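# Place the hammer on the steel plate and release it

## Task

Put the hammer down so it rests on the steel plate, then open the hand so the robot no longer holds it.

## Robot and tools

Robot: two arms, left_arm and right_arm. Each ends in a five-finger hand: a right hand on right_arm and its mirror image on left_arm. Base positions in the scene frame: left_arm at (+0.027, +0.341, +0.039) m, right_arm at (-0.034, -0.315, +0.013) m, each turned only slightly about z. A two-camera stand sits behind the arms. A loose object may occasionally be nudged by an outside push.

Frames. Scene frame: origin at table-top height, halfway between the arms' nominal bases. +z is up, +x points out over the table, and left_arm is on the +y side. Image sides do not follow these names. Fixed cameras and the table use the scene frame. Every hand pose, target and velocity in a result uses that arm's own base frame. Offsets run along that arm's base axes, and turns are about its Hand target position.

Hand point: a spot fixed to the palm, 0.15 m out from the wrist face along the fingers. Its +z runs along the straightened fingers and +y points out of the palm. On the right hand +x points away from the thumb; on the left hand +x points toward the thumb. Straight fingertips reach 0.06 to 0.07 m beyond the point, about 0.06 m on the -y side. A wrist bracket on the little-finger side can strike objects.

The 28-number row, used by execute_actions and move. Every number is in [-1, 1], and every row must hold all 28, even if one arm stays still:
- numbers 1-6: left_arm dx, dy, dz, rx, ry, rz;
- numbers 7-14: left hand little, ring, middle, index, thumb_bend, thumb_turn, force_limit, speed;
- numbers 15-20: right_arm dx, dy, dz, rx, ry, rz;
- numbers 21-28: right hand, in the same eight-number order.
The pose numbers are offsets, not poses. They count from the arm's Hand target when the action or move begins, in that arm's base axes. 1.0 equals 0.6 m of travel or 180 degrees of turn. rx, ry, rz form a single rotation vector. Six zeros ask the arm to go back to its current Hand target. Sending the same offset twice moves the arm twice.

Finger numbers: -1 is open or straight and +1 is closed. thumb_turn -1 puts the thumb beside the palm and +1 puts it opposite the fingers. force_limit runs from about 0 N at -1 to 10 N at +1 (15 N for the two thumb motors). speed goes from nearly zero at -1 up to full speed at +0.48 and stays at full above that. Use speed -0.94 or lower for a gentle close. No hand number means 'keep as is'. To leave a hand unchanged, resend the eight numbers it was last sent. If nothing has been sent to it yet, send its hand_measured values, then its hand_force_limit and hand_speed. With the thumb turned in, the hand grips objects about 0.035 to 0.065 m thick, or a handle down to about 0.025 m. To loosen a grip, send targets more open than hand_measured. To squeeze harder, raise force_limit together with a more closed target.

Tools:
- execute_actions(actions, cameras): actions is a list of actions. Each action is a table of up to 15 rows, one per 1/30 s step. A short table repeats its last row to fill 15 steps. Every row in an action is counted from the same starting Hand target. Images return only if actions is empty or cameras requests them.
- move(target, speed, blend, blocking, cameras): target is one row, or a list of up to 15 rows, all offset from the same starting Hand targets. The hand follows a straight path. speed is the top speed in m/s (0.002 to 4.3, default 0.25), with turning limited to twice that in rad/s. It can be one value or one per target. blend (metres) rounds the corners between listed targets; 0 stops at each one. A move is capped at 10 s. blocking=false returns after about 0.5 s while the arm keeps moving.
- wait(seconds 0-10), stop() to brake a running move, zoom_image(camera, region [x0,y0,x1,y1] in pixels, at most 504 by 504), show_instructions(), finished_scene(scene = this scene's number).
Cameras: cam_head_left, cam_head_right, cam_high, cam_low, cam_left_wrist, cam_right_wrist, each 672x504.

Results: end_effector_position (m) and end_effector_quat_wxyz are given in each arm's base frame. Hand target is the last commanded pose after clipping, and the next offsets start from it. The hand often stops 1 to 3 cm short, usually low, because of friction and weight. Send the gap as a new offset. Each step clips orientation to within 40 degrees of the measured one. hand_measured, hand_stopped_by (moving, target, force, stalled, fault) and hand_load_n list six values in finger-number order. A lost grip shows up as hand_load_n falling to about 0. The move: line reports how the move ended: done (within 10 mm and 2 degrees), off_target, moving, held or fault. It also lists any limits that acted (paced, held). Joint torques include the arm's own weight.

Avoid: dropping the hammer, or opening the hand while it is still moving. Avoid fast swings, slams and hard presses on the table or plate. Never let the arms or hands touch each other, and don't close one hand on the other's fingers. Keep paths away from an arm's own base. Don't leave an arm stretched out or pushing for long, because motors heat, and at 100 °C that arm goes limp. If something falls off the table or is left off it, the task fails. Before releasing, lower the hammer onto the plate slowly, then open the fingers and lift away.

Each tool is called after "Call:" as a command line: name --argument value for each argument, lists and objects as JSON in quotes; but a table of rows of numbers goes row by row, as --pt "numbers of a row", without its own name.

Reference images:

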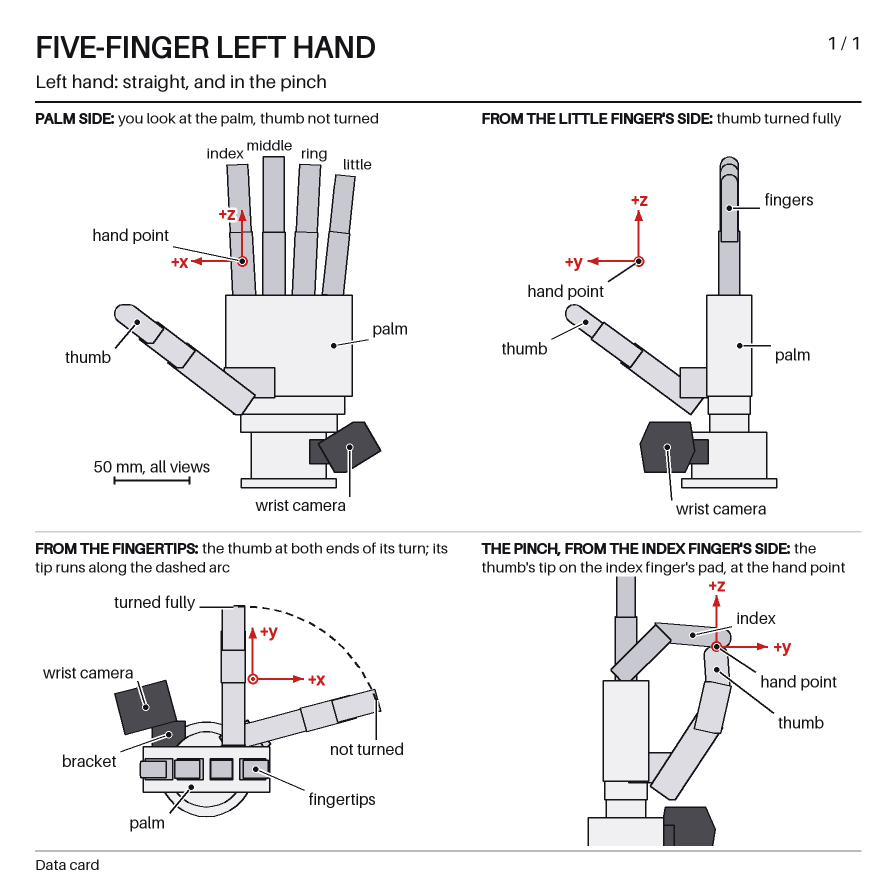

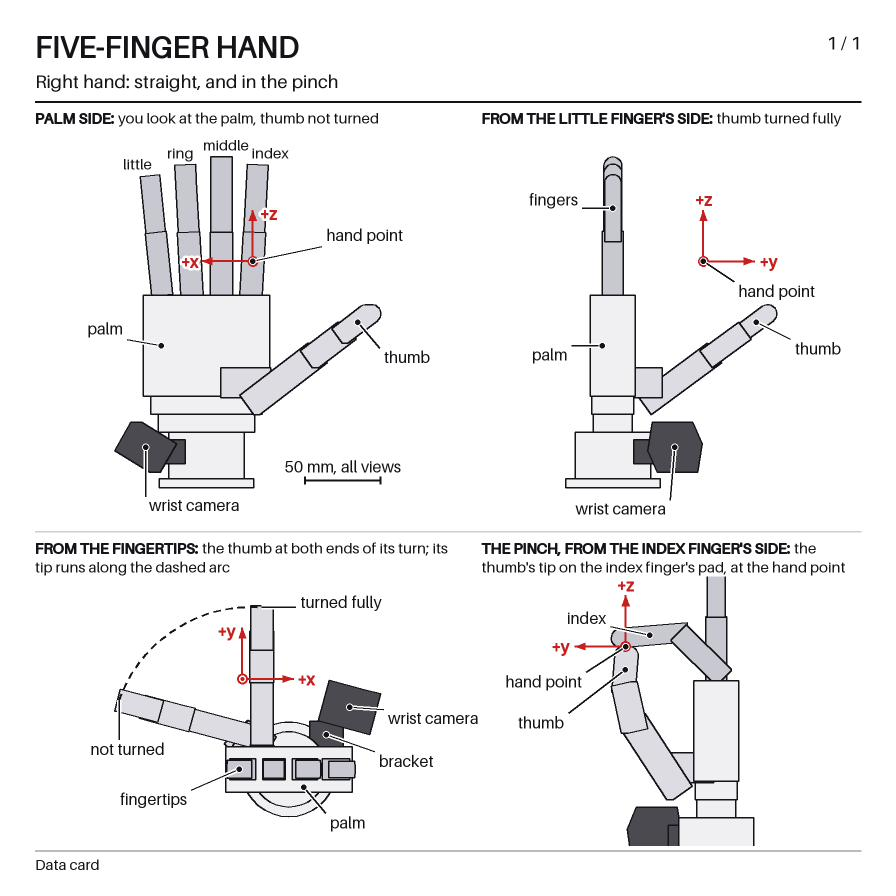

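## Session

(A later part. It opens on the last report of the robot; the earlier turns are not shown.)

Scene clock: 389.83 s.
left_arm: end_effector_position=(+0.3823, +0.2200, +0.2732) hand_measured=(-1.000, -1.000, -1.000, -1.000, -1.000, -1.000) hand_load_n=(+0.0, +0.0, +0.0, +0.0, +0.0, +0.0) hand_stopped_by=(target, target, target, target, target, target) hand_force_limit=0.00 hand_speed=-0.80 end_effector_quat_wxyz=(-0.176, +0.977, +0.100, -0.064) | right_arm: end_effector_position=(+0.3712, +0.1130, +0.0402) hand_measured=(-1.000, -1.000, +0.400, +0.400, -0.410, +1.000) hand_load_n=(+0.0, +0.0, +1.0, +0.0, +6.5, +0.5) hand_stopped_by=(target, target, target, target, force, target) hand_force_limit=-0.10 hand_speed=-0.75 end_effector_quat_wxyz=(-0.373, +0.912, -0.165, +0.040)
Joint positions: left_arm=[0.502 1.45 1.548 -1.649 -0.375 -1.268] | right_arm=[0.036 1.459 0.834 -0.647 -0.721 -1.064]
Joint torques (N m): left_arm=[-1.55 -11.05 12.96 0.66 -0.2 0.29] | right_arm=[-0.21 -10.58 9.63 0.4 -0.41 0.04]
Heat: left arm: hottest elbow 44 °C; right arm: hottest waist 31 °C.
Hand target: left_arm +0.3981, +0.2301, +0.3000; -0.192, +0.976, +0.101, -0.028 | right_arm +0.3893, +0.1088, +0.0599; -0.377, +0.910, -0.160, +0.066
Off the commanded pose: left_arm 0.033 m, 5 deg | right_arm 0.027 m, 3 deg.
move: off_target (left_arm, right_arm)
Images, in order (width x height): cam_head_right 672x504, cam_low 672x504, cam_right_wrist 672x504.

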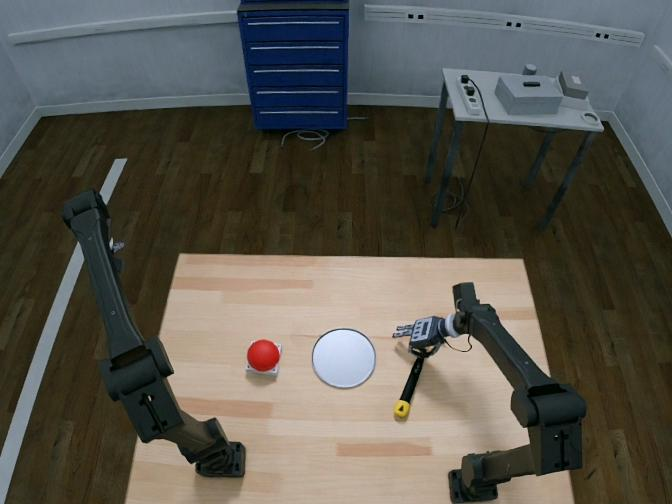

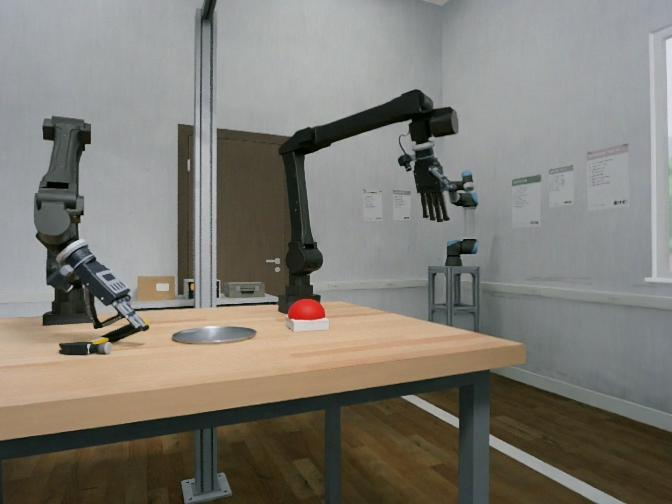

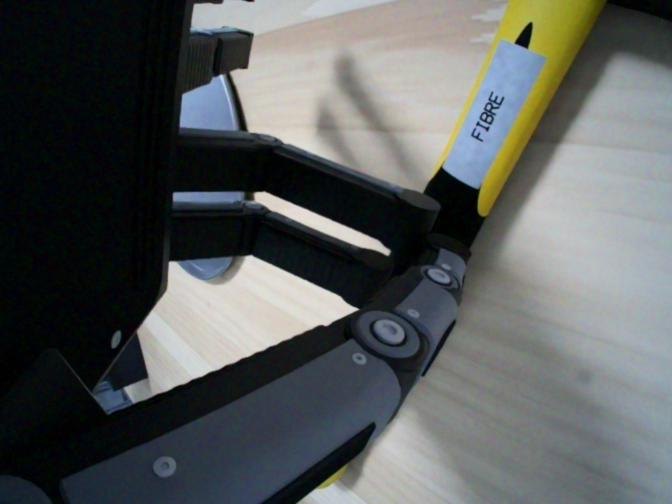

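Call:
move --pt "0 0 0 0 0 0 -1 -1 -1 -1 -1 -1 0 -0.8 0 0 0.005 0 0 0 -1 -1 -0.5 -0.5 -0.8 1 -0.1 0" --pt "0 0 0 0 0 0 -1 -1 -1 -1 -1 -1 0 -0.8 0.01 0 0.07 0.0522 -0.019 0 -1 -1 -0.5 -0.5 -0.8 1 -0.1 0" --speed 0.15 --cameras '["cam_head_right","cam_low","cam_right_wrist","cam_high"]'

Call:
zoom_image --camera "cam_head_right" --region '[370, 300, 490, 420]'

Call:
zoom_image --camera "cam_low" --region '[50, 270, 170, 370]'

Call:
zoom_image --camera "cam_high" --region '[260, 180, 370, 290]'

Scene clock: 428.57 s.
left_arm: end_effector_position=(+0.3823, +0.2200, +0.2732) hand_measured=(-1.000, -1.000, -1.000, -1.000, -1.000, -1.000) hand_load_n=(+0.0, +0.0, +0.0, +0.0, +0.0, +0.0) hand_stopped_by=(target, target, target, target, target, target) hand_force_limit=0.00 hand_speed=-0.80 end_effector_quat_wxyz=(-0.176, +0.977, +0.100, -0.064) | right_arm: end_effector_position=(+0.3741, +0.1124, +0.0761) hand_measured=(-1.000, -1.000, -0.500, -0.500, -0.800, +1.000) hand_load_n=(+0.0, +0.0, +0.0, +0.0, +0.0, +0.0) hand_stopped_by=(target, target, target, target, target, target) hand_force_limit=-0.10 hand_speed=0.00 end_effector_quat_wxyz=(-0.447, +0.877, -0.170, +0.049)
Joint positions: left_arm=[0.502 1.45 1.548 -1.649 -0.375 -1.268] | right_arm=[-0.037 1.407 0.834 -0.66 -0.887 -1.064]
Joint torques (N m): left_arm=[-1.61 -11.11 12.98 0.66 -0.2 0.29] | right_arm=[-0.56 -9.82 10.8 0.36 -1.09 -0.07]
Heat: left arm: hottest elbow 44 °C; right arm: hottest elbow 33 °C.
Hand target: left_arm +0.3981, +0.2301, +0.3000; -0.192, +0.976, +0.101, -0.028 | right_arm +0.3953, +0.1088, +0.1019; -0.455, +0.874, -0.153, +0.080
Off the commanded pose: left_arm 0.033 m, 5 deg | right_arm 0.034 m, 4 deg.
move: off_target (left_arm, right_arm)
Images, in order (width x height): cam_head_right 672x504, cam_high 672x504, cam_low 672x504, cam_right_wrist 672x504.

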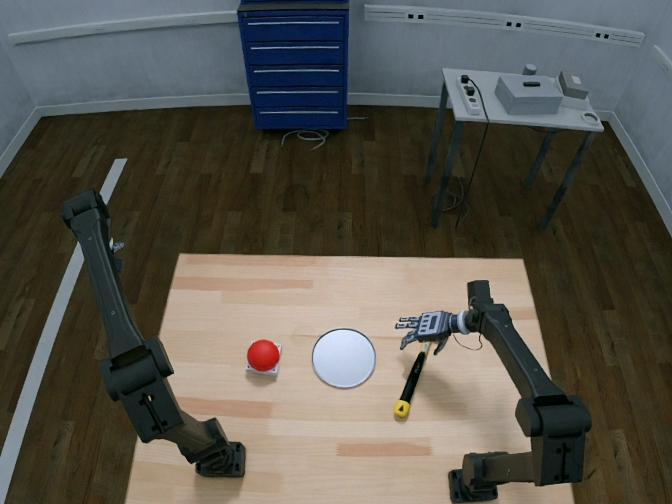

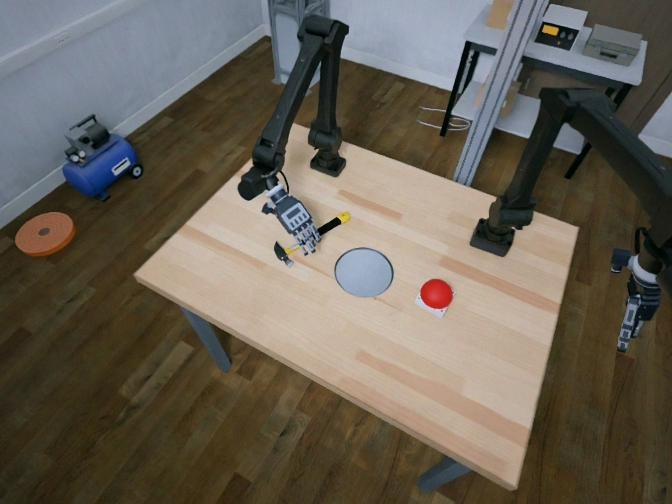

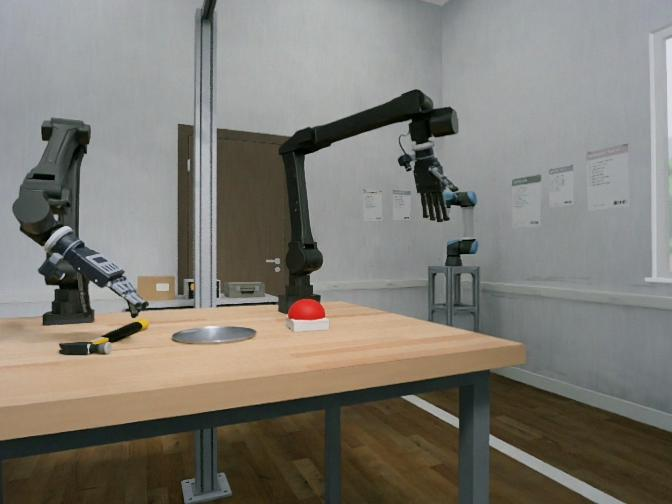

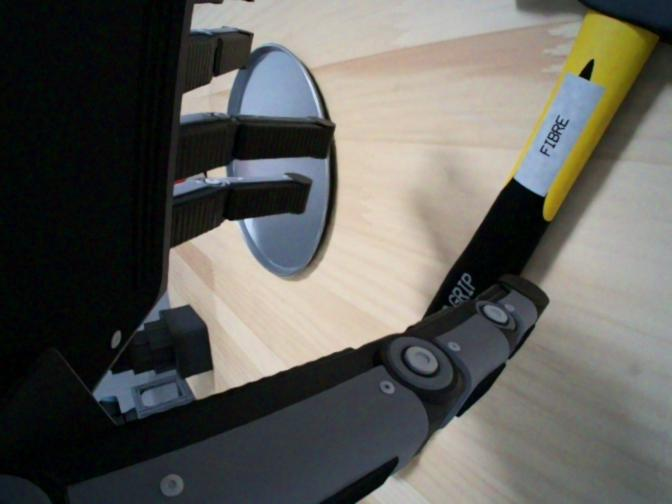

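Scaled by 4.200.

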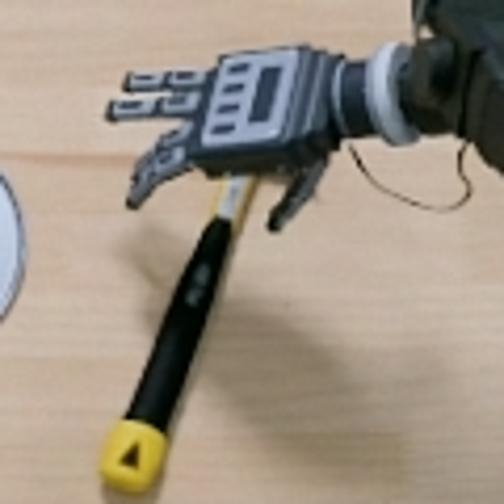

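Scaled by 4.200.

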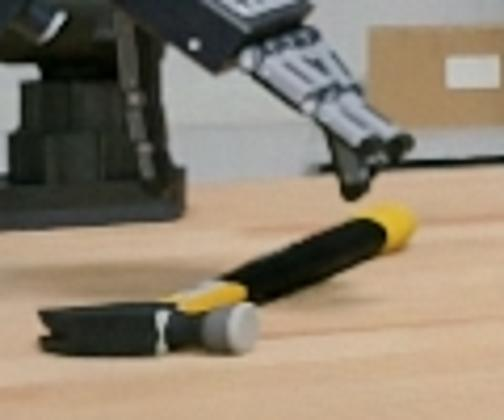

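Scaled by 4.582.

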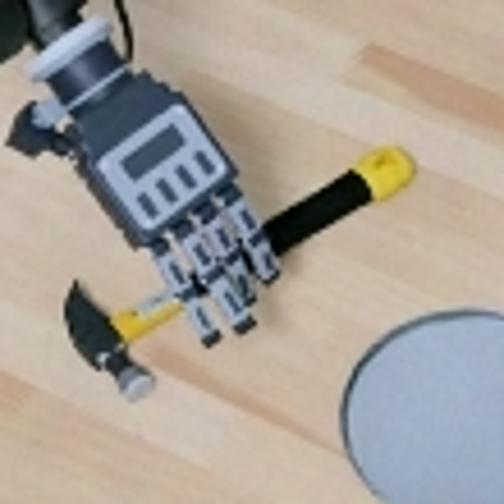

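Call:
move --target '[0,0,0,0,0,0,-1,-1,-1,-1,-1,-1,0,-0.8,0.011,-0.025,-0.092,0,0,0,-1,-1,-0.5,-0.5,-0.8,1,-0.1,0]' --speed 0.12 --cameras '["cam_head_right","cam_low","cam_right_wrist"]'

Call:
zoom_image --camera "cam_head_right" --region '[370, 300, 490, 420]'

Call:
zoom_image --camera "cam_low" --region '[50, 270, 170, 370]'

Scene clock: 441.50 s.
left_arm: end_effector_position=(+0.3823, +0.2200, +0.2732) hand_measured=(-1.000, -1.000, -1.000, -1.000, -1.000, -1.000) hand_load_n=(+0.0, +0.0, +0.0, +0.0, +0.0, +0.0) hand_stopped_by=(target, target, target, target, target, target) hand_force_limit=0.00 hand_speed=-0.80 end_effector_quat_wxyz=(-0.176, +0.977, +0.100, -0.064) | right_arm: end_effector_position=(+0.3949, +0.0963, +0.0459) hand_measured=(-1.000, -1.000, -0.500, -0.500, -0.800, +1.000) hand_load_n=(+0.0, +0.0, +0.0, +0.0, +0.0, +0.0) hand_stopped_by=(target, target, target, target, target, target) hand_force_limit=-0.10 hand_speed=0.00 end_effector_quat_wxyz=(-0.449, +0.876, -0.161, +0.068)
Joint positions: left_arm=[0.502 1.45 1.548 -1.649 -0.375 -1.268] | right_arm=[-0.077 1.498 0.834 -0.571 -0.9 -1.121]
Joint torques (N m): left_arm=[-1.61 -11.11 12.97 0.68 -0.2 0.29] | right_arm=[-0.85 -8.53 6.94 1.39 -1.09 -0.04]
Motor temperatures (°C): left_arm=[27 31 44 26 26 25] | right_arm=[30 29 34 24 24 25]
Heat: left arm: hottest elbow 44 °C; right arm: hottest elbow 34 °C.
Hand target: left_arm +0.3981, +0.2301, +0.3000; -0.192, +0.976, +0.101, -0.028 | right_arm +0.4019, +0.0938, +0.0467; -0.455, +0.874, -0.153, +0.080
Off the commanded pose: left_arm 0.033 m, 5 deg | right_arm 0.008 m, 2 deg.
move: off_target (left_arm)
Images, in order (width x height): cam_head_right 672x504, cam_low 672x504, cam_right_wrist 672x504.

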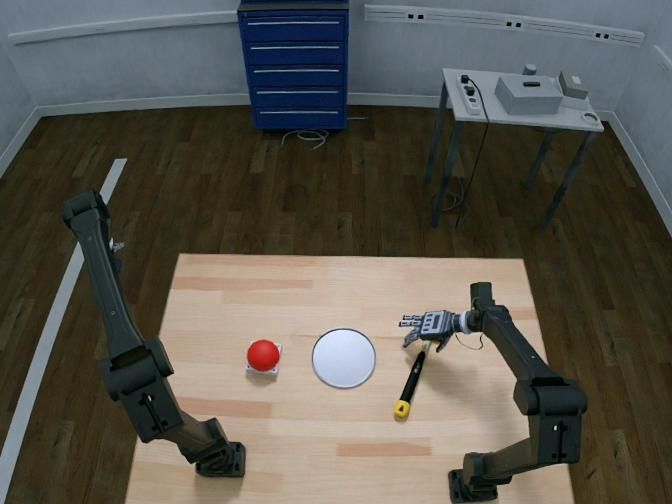

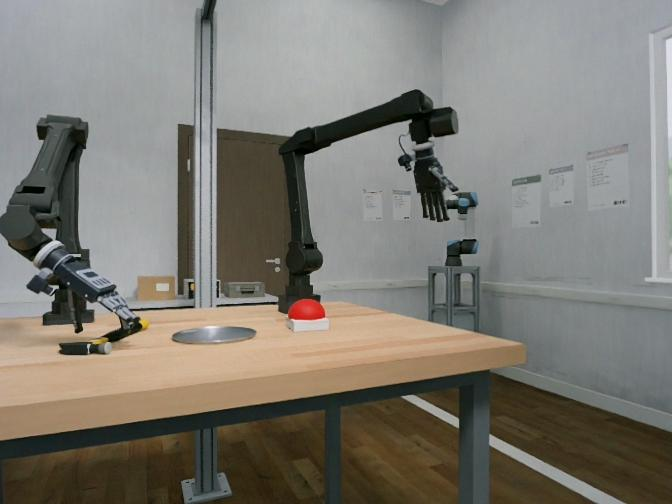

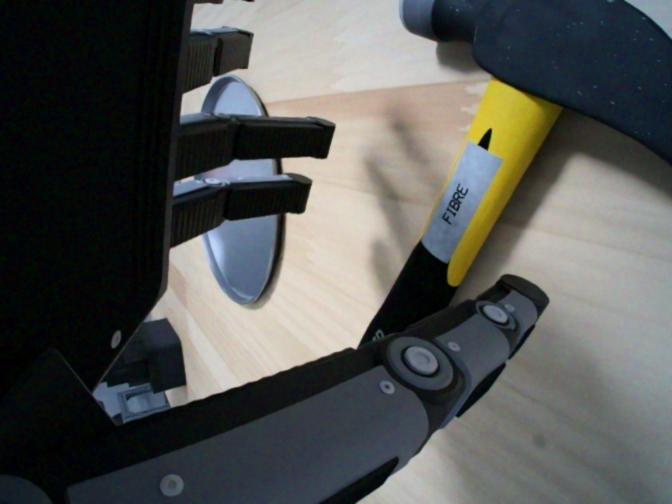

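Scaled by 4.200.

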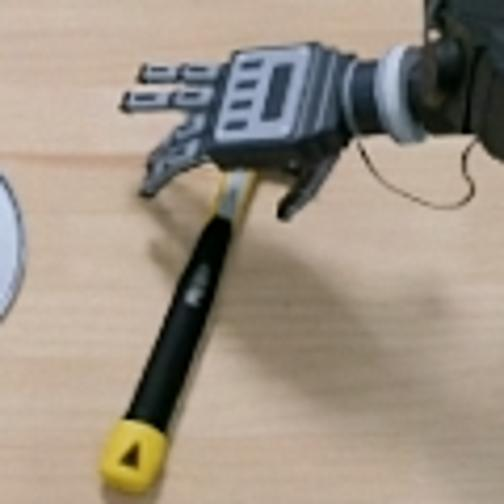

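Scaled by 4.200.

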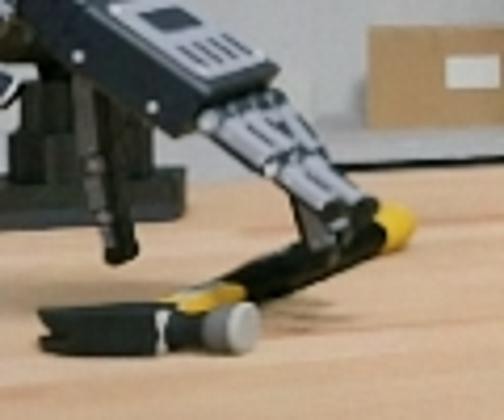

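Call:
move --target '[0,0,0,0,0,0,-1,-1,-1,-1,-1,-1,0,-0.8,0,0,-0.04,0,0,0,-1,-1,-0.5,-0.5,-0.8,1,-0.1,0]' --speed 0.1 --cameras '["cam_head_right","cam_low","cam_right_wrist"]'

Call:
zoom_image --camera "cam_head_right" --region '[370, 300, 490, 420]'

Call:
zoom_image --camera "cam_low" --region '[50, 270, 170, 370]'

Scene clock: 458.27 s.
left_arm: end_effector_position=(+0.3823, +0.2200, +0.2732) hand_measured=(-1.000, -1.000, -1.000, -1.000, -1.000, -1.000) hand_load_n=(+0.0, +0.0, +0.0, +0.0, -0.5, +0.0) hand_stopped_by=(target, target, target, target, target, target) hand_force_limit=0.00 hand_speed=-0.80 end_effector_quat_wxyz=(-0.176, +0.977, +0.100, -0.064) | right_arm: end_effector_position=(+0.3985, +0.0966, +0.0244) hand_measured=(-1.000, -1.000, -0.500, -0.500, -0.800, +1.000) hand_load_n=(+0.0, +0.0, +0.0, +0.0, +0.0, +0.0) hand_stopped_by=(target, target, target, target, target, target) hand_force_limit=-0.10 hand_speed=0.00 end_effector_quat_wxyz=(-0.450, +0.876, -0.159, +0.071)
Joint positions: left_arm=[0.502 1.45 1.548 -1.649 -0.375 -1.268] | right_arm=[-0.076 1.545 0.815 -0.498 -0.9 -1.121]
Joint torques (N m): left_arm=[-1.61 -11.11 12.97 0.68 -0.2 0.29] | right_arm=[-0.44 -8.64 6.05 1.43 -1.08 -0.05]
Heat: left arm: hottest elbow 45 °C; right arm: hottest elbow 32 °C.
Hand target: left_arm +0.3981, +0.2301, +0.3000; -0.192, +0.976, +0.101, -0.028 | right_arm +0.4019, +0.0938, +0.0227; -0.455, +0.874, -0.153, +0.080
Off the commanded pose: left_arm 0.033 m, 5 deg | right_arm 0.005 m, 1 deg.
move: off_target (left_arm)
Images, in order (width x height): cam_head_right 672x504, cam_low 672x504, cam_right_wrist 672x504.

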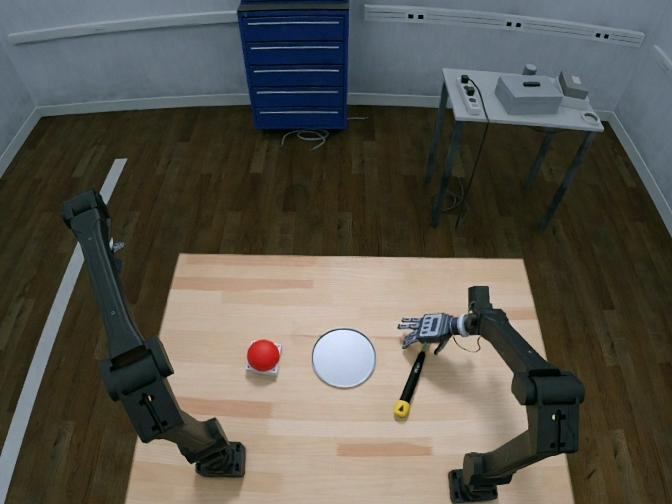

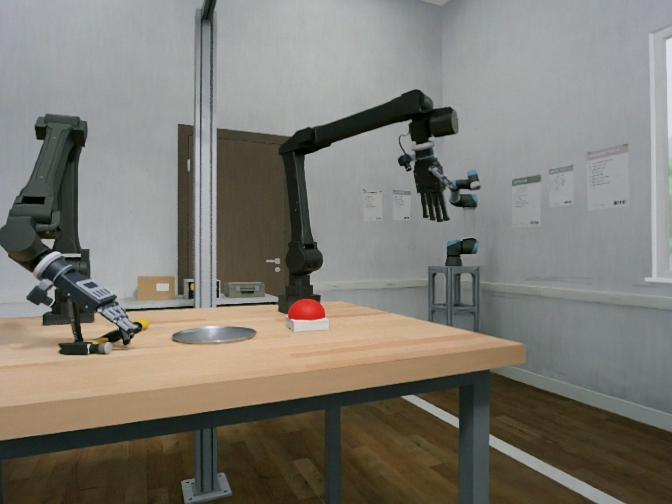

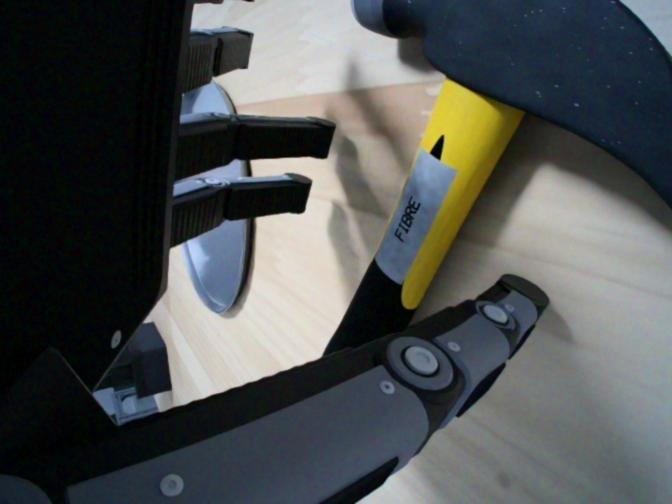

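Scaled by 4.200.

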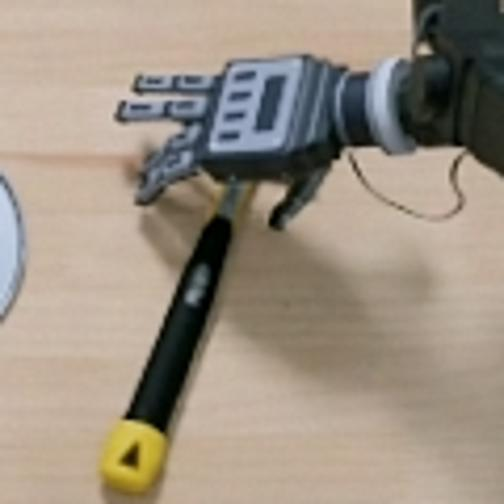

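Scaled by 4.200.

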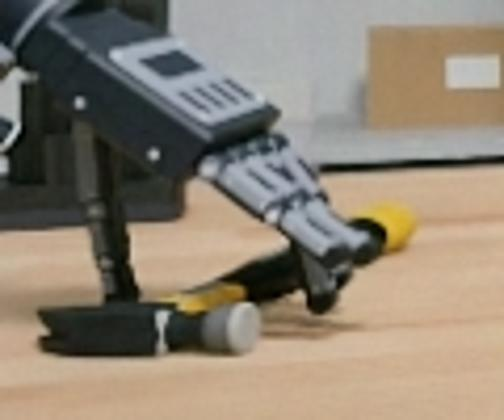

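Call:
move --target '[0,0,0,0,0,0,-1,-1,-1,-1,-1,-1,0,-0.8,0,0,-0.018,0,0,0,-1,-1,-0.5,-0.5,-0.8,1,-0.1,0]' --speed 0.06 --cameras '["cam_head_right","cam_low","cam_right_wrist"]'

Call:
zoom_image --camera "cam_low" --region '[50, 270, 170, 370]'

Scene clock: 466.07 s.
left_arm: end_effector_position=(+0.3823, +0.2200, +0.2732) hand_measured=(-1.000, -1.000, -1.000, -1.000, -1.000, -1.000) hand_load_n=(+0.0, +0.0, +0.0, +0.0, +0.0, +0.0) hand_stopped_by=(target, target, target, target, target, target) hand_force_limit=0.00 hand_speed=-0.80 end_effector_quat_wxyz=(-0.176, +0.977, +0.100, -0.064) | right_arm: end_effector_position=(+0.3995, +0.0968, +0.0174) hand_measured=(-1.000, -1.000, -0.500, -0.500, -0.800, +1.000) hand_load_n=(-0.5, +0.0, +0.0, +0.0, +0.0, +0.5) hand_stopped_by=(target, target, target, target, target, target) hand_force_limit=-0.10 hand_speed=0.00 end_effector_quat_wxyz=(-0.453, +0.875, -0.158, +0.073)
Joint positions: left_arm=[0.502 1.45 1.548 -1.649 -0.375 -1.268] | right_arm=[-0.077 1.562 0.807 -0.469 -0.907 -1.121]
Joint torques (N m): left_arm=[-1.67 -11.16 12.97 0.68 -0.21 0.29] | right_arm=[-0.62 -8.59 5.74 1.48 -0.86 -0.06]
Heat: left arm: hottest elbow 45 °C; right arm: hottest elbow 31 °C.
Hand target: left_arm +0.3981, +0.2301, +0.3000; -0.192, +0.976, +0.101, -0.028 | right_arm +0.4019, +0.0938, +0.0119; -0.455, +0.874, -0.153, +0.080
Off the commanded pose: left_arm 0.033 m, 5 deg | right_arm 0.007 m, 1 deg.
move: off_target (left_arm)
Images, in order (width x height): cam_head_right 672x504, cam_low 672x504, cam_right_wrist 672x504.

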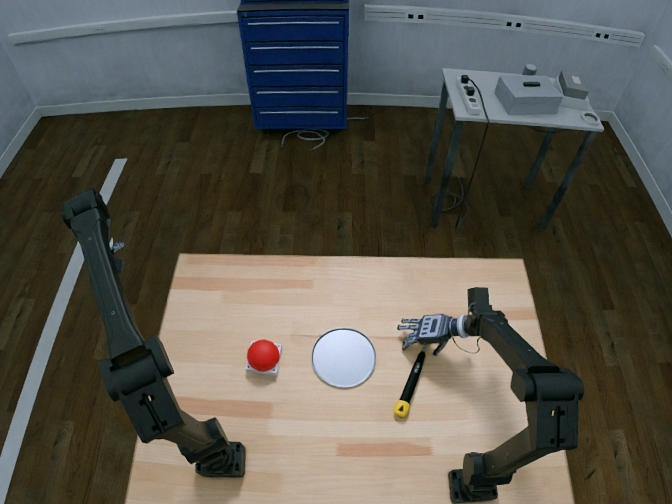

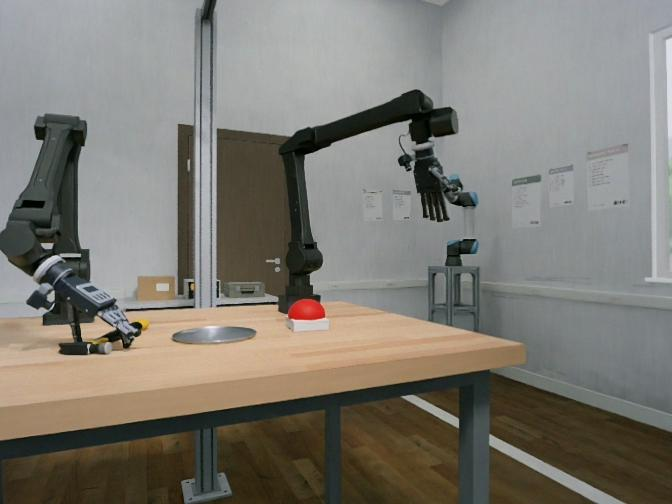

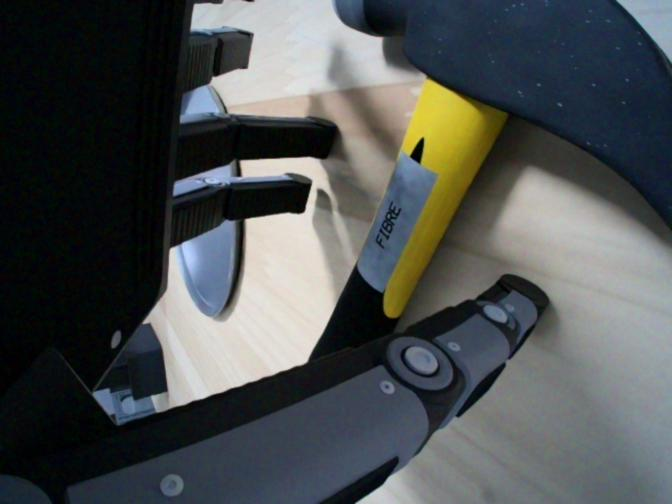

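Scaled by 4.200.

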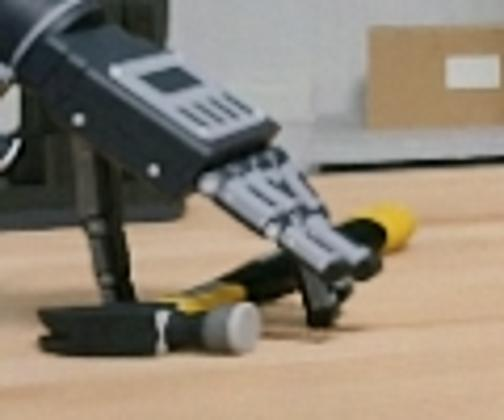

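Call:
move --target '[0,0,0,0,0,0,-1,-1,-1,-1,-1,-1,0,-0.8,0,0,0,0,0,0,-1,-1,-0.1,-0.1,-0.8,1,-0.2,-0.6]' --speed 0.1

Call:
move --target '[0,0,0,0,0,0,-1,-1,-1,-1,-1,-1,0,-0.8,0,0,0,0,0,0,-1,-1,-0.1,-0.1,0.3,1,0,-0.7]' --speed 0.1 --cameras '["cam_head_right","cam_low","cam_right_wrist"]'

Call:
zoom_image --camera "cam_low" --region '[50, 270, 170, 370]'

Call:
zoom_image --camera "cam_head_right" --region '[370, 300, 490, 420]'

Scene clock: 485.90 s.
left_arm: end_effector_position=(+0.3823, +0.2200, +0.2732) hand_measured=(-1.000, -1.000, -1.000, -1.000, -1.000, -1.000) hand_load_n=(+0.0, +0.0, +0.0, +0.0, +0.0, +0.0) hand_stopped_by=(target, target, target, target, target, target) hand_force_limit=0.00 hand_speed=-0.80 end_effector_quat_wxyz=(-0.176, +0.977, +0.100, -0.064) | right_arm: end_effector_position=(+0.4006, +0.1040, +0.0201) hand_measured=(-1.000, -1.000, -0.100, -0.100, -0.800, +1.000) hand_load_n=(+0.0, +0.0, +1.0, +0.0, +0.0, +0.0) hand_stopped_by=(target, target, target, target, target, target) hand_force_limit=-0.20 hand_speed=-0.60 end_effector_quat_wxyz=(-0.462, +0.871, -0.148, +0.073)
Joint positions: left_arm=[0.502 1.45 1.548 -1.649 -0.375 -1.268] | right_arm=[-0.066 1.562 0.807 -0.456 -0.927 -1.121]
Joint torques (N m): left_arm=[-1.73 -11.22 12.94 0.61 -0.2 0.29] | right_arm=[-1.03 -8.82 5.76 1.18 -0.32 -0.06]
Heat: left arm: hottest elbow 45 °C; right arm: hottest waist 30 °C.
Hand target: left_arm +0.3981, +0.2301, +0.3000; -0.192, +0.976, +0.101, -0.028 | right_arm +0.4019, +0.0938, +0.0119; -0.455, +0.874, -0.153, +0.080
Off the commanded pose: left_arm 0.033 m, 5 deg | right_arm 0.013 m, 1 deg.
move: off_target (left_arm, right_arm)

Scene clock: 489.03 s.
left_arm: end_effector_position=(+0.3823, +0.2200, +0.2732) hand_measured=(-1.000, -1.000, -1.000, -1.000, -1.000, -1.000) hand_load_n=(+0.0, +0.0, +0.0, +0.0, +0.0, +0.0) hand_stopped_by=(target, target, target, target, target, target) hand_force_limit=0.00 hand_speed=-0.80 end_effector_quat_wxyz=(-0.176, +0.977, +0.100, -0.064) | right_arm: end_effector_position=(+0.4006, +0.1040, +0.0201) hand_measured=(-1.000, -1.000, -0.100, -0.100, +0.300, +1.000) hand_load_n=(+0.0, +0.0, +1.0, +0.0, +0.0, +0.0) hand_stopped_by=(target, target, target, target, target, target) hand_force_limit=0.00 hand_speed=-0.70 end_effector_quat_wxyz=(-0.462, +0.871, -0.148, +0.073)
Joint positions: left_arm=[0.502 1.45 1.548 -1.649 -0.375 -1.268] | right_arm=[-0.066 1.562 0.807 -0.456 -0.927 -1.121]
Joint torques (N m): left_arm=[-1.55 -11.22 12.98 0.64 -0.2 0.29] | right_arm=[-0.73 -8.7 5.79 1.2 -0.34 -0.07]
Heat: left arm: hottest elbow 45 °C; right arm: hottest waist 30 °C.
Hand target: left_arm +0.3981, +0.2301, +0.3000; -0.192, +0.976, +0.101, -0.028 | right_arm +0.4019, +0.0938, +0.0119; -0.455, +0.874, -0.153, +0.080
Off the commanded pose: left_arm 0.033 m, 5 deg | right_arm 0.013 m, 1 deg.
move: off_target (left_arm, right_arm)
Images, in order (width x height): cam_head_right 672x504, cam_low 672x504, cam_right_wrist 672x504.

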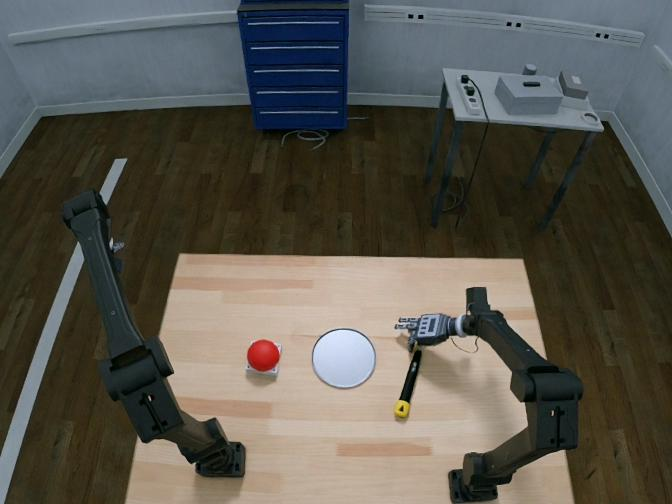

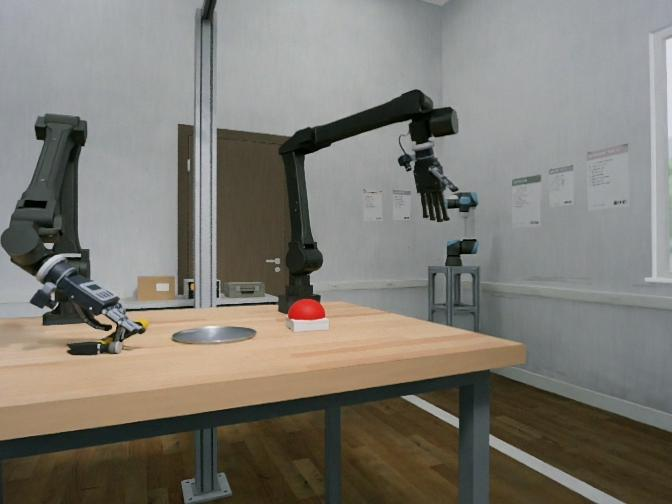

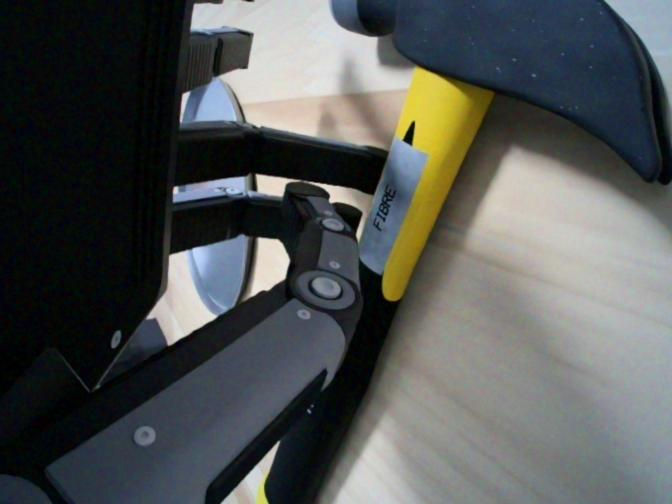

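Scaled by 4.200.

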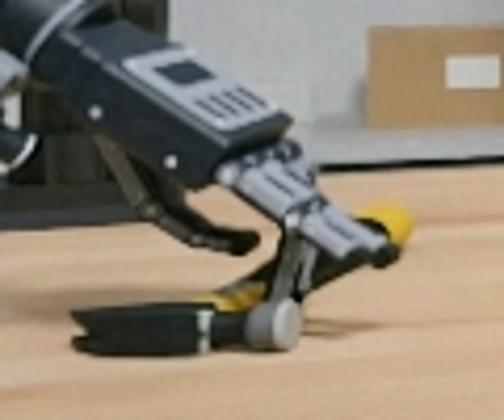

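Scaled by 4.200.

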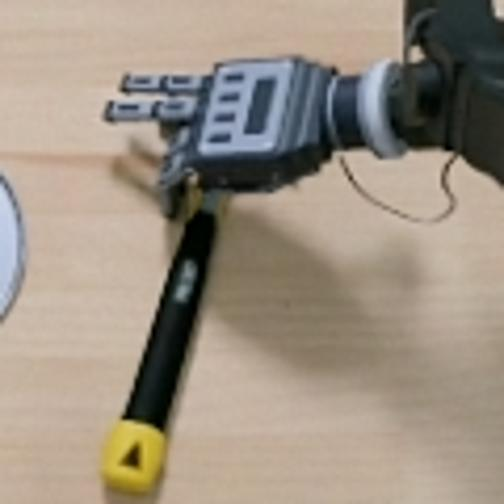

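Call:
move --pt "0 0 0 0 0 0 -1 -1 -1 -1 -1 -1 0 -0.8 0 0.017 0.09 0 0 0 -1 -1 -0.1 -0.1 0.3 1 0 -0.7" --pt "0 0 0 0 0 0 -1 -1 -1 -1 -1 -1 0 -0.8 0 0.03 0.092 0 0 0 -1 -1 -0.5 -0.5 -0.85 1 0 0.2" --speed 0.15 --cameras '["cam_head_right","cam_low","cam_right_wrist"]'

Call:
zoom_image --camera "cam_low" --region '[50, 270, 170, 370]'

Call:
zoom_image --camera "cam_head_right" --region '[370, 300, 490, 420]'

Scene clock: 504.77 s.
left_arm: end_effector_position=(+0.3823, +0.2200, +0.2732) hand_measured=(-1.000, -1.000, -1.000, -1.000, -1.000, -1.000) hand_load_n=(+0.0, +0.0, +0.0, +0.0, +0.0, +0.0) hand_stopped_by=(target, target, target, target, target, target) hand_force_limit=0.00 hand_speed=-0.80 end_effector_quat_wxyz=(-0.176, +0.977, +0.100, -0.064) | right_arm: end_effector_position=(+0.3801, +0.1090, +0.0448) hand_measured=(-1.000, -1.000, -0.500, -0.500, -0.850, +1.000) hand_load_n=(+0.0, +0.0, +0.0, +0.0, +0.0, +0.0) hand_stopped_by=(target, target, target, target, target, target) hand_force_limit=0.00 hand_speed=0.20 end_effector_quat_wxyz=(-0.451, +0.875, -0.171, +0.050)
Joint positions: left_arm=[0.502 1.45 1.548 -1.649 -0.375 -1.268] | right_arm=[-0.05 1.481 0.807 -0.567 -0.899 -1.075]
Joint torques (N m): left_arm=[-1.55 -11.28 12.98 0.65 -0.19 0.29] | right_arm=[2.14 -10.7 9.65 1.14 -0.53 0.13]
Heat: left arm: hottest elbow 45 °C; right arm: hottest waist 30 °C.
Hand target: left_arm +0.3981, +0.2301, +0.3000; -0.192, +0.976, +0.101, -0.028 | right_arm +0.4019, +0.1118, +0.0671; -0.455, +0.874, -0.153, +0.080
Off the commanded pose: left_arm 0.033 m, 5 deg | right_arm 0.031 m, 4 deg.
move: off_target (left_arm, right_arm); target 2's new numbers were sent with right_arm's hand 0.031 m and 4 deg from that target
Images, in order (width x height): cam_head_right 672x504, cam_low 672x504, cam_right_wrist 672x504.

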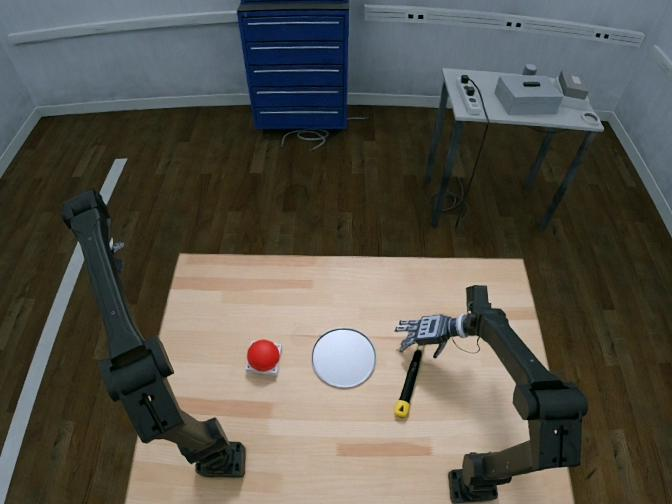

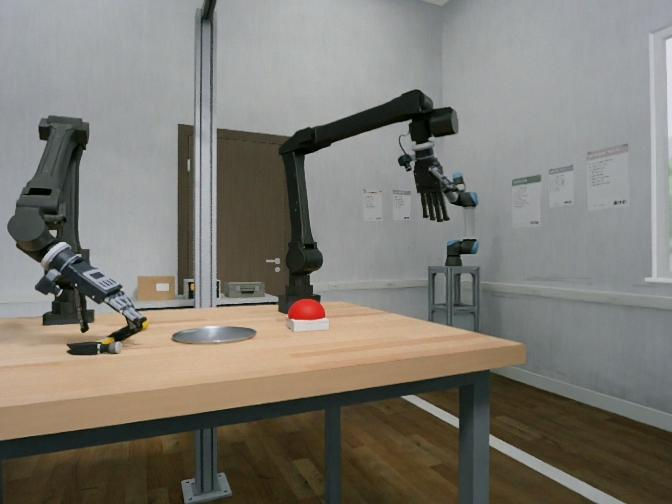

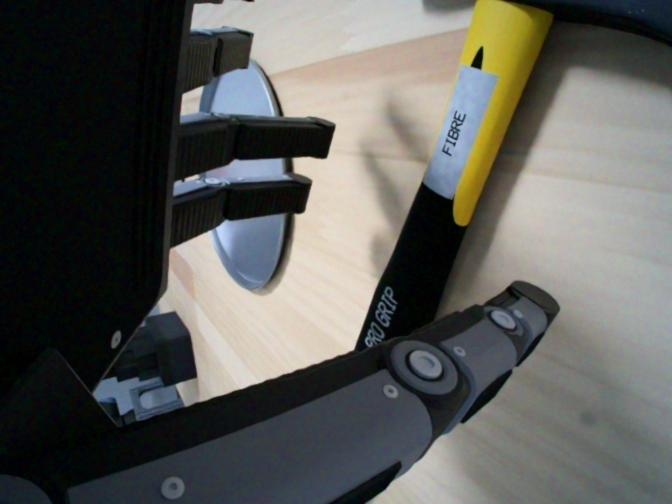

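Scaled by 4.200.

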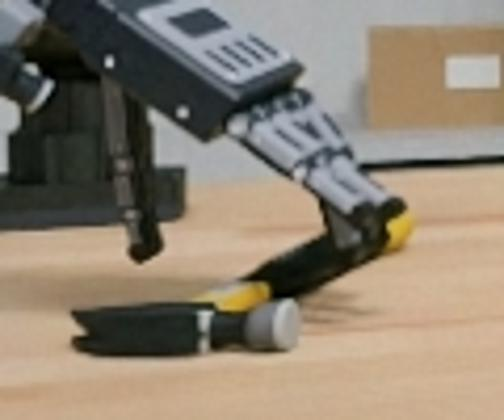

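Scaled by 4.200.

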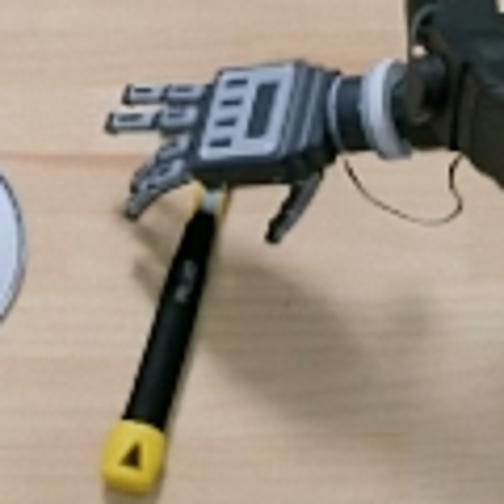

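Call:
move --pt "0 0 0 0 0 0 -1 -1 -1 -1 -1 -1 0 -0.8 -0.0165 0.0287 -0.01 0 0 0 -1 -1 -0.5 -0.5 -1 1 0 0.2" --pt "0 0 0 0 0 0 -1 -1 -1 -1 -1 -1 0 -0.8 -0.0165 0.0287 -0.078 0 0 0 -1 -1 -0.5 -0.5 -1 1 0 0.2" --speed 0.12 --cameras '["cam_head_right","cam_low","cam_right_wrist"]'

Call:
zoom_image --camera "cam_low" --region '[50, 270, 170, 370]'

Call:
zoom_image --camera "cam_head_right" --region '[370, 300, 490, 420]'

Scene clock: 523.00 s.
left_arm: end_effector_position=(+0.3823, +0.2200, +0.2732) hand_measured=(-1.000, -1.000, -1.000, -1.000, -1.000, -1.000) hand_load_n=(+0.0, +0.0, +0.0, -0.5, +0.0, +0.0) hand_stopped_by=(target, target, target, target, target, target) hand_force_limit=0.00 hand_speed=-0.80 end_effector_quat_wxyz=(-0.176, +0.977, +0.100, -0.064) | right_arm: end_effector_position=(+0.3901, +0.1251, +0.0220) hand_measured=(-1.000, -1.000, -0.500, -0.500, -1.000, +1.000) hand_load_n=(+0.0, -0.5, +0.0, +0.0, +0.0, +0.0) hand_stopped_by=(target, target, target, target, target, target) hand_force_limit=0.00 hand_speed=0.20 end_effector_quat_wxyz=(-0.454, +0.874, -0.157, +0.077)
Joint positions: left_arm=[0.502 1.45 1.548 -1.649 -0.375 -1.268] | right_arm=[-0.005 1.515 0.757 -0.37 -0.879 -1.01]
Joint torques (N m): left_arm=[-1.55 -11.11 12.97 0.65 -0.2 0.28] | right_arm=[1.67 -8.64 6.22 1.63 -0.49 0.12]
Heat: left arm: hottest elbow 45 °C; right arm: hottest elbow 31 °C.
Hand target: left_arm +0.3981, +0.2301, +0.3000; -0.192, +0.976, +0.101, -0.028 | right_arm +0.3920, +0.1290, +0.0203; -0.455, +0.874, -0.153, +0.080
Off the commanded pose: left_arm 0.033 m, 5 deg | right_arm 0.005 m, 1 deg.
move: off_target (left_arm)
Images, in order (width x height): cam_head_right 672x504, cam_low 672x504, cam_right_wrist 672x504.

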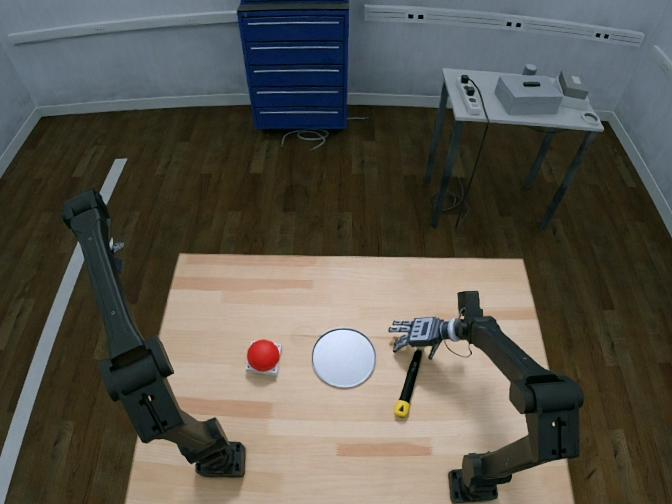

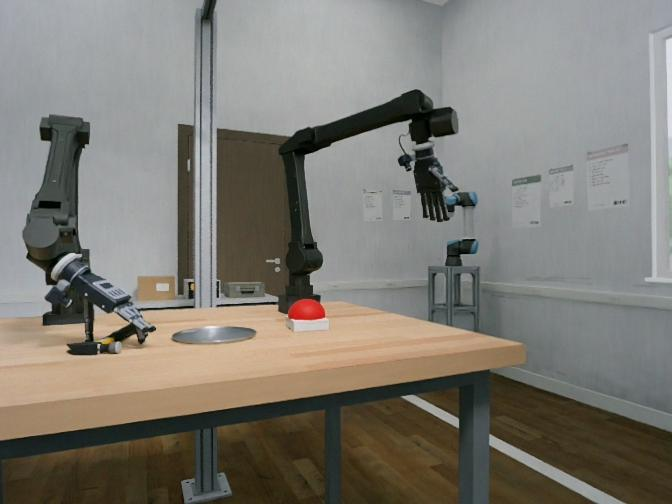

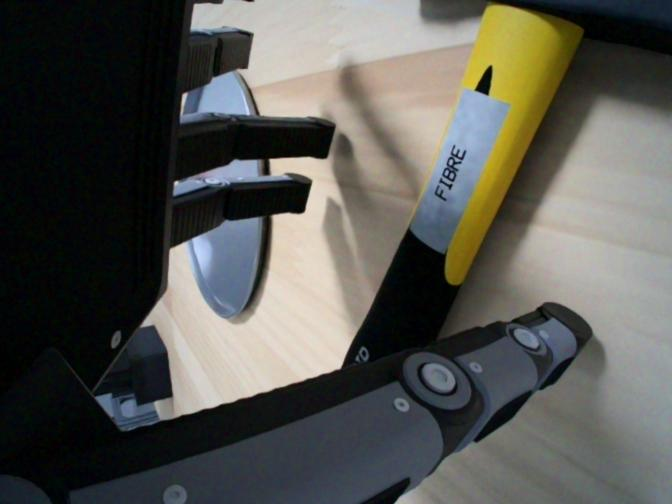

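Scaled by 4.200.

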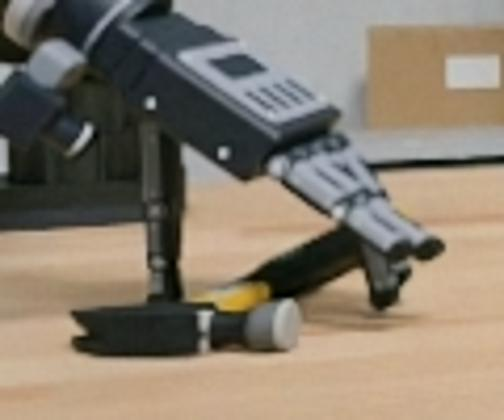

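Scaled by 4.200.

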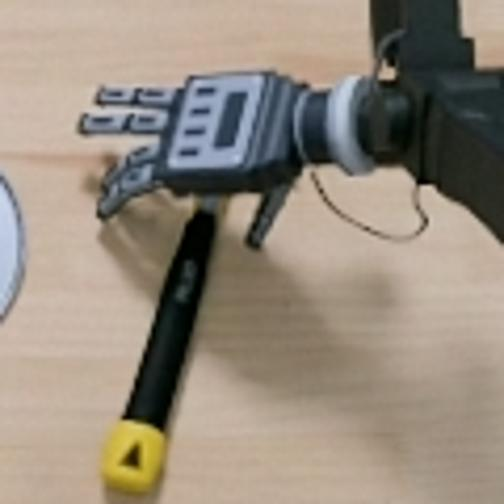

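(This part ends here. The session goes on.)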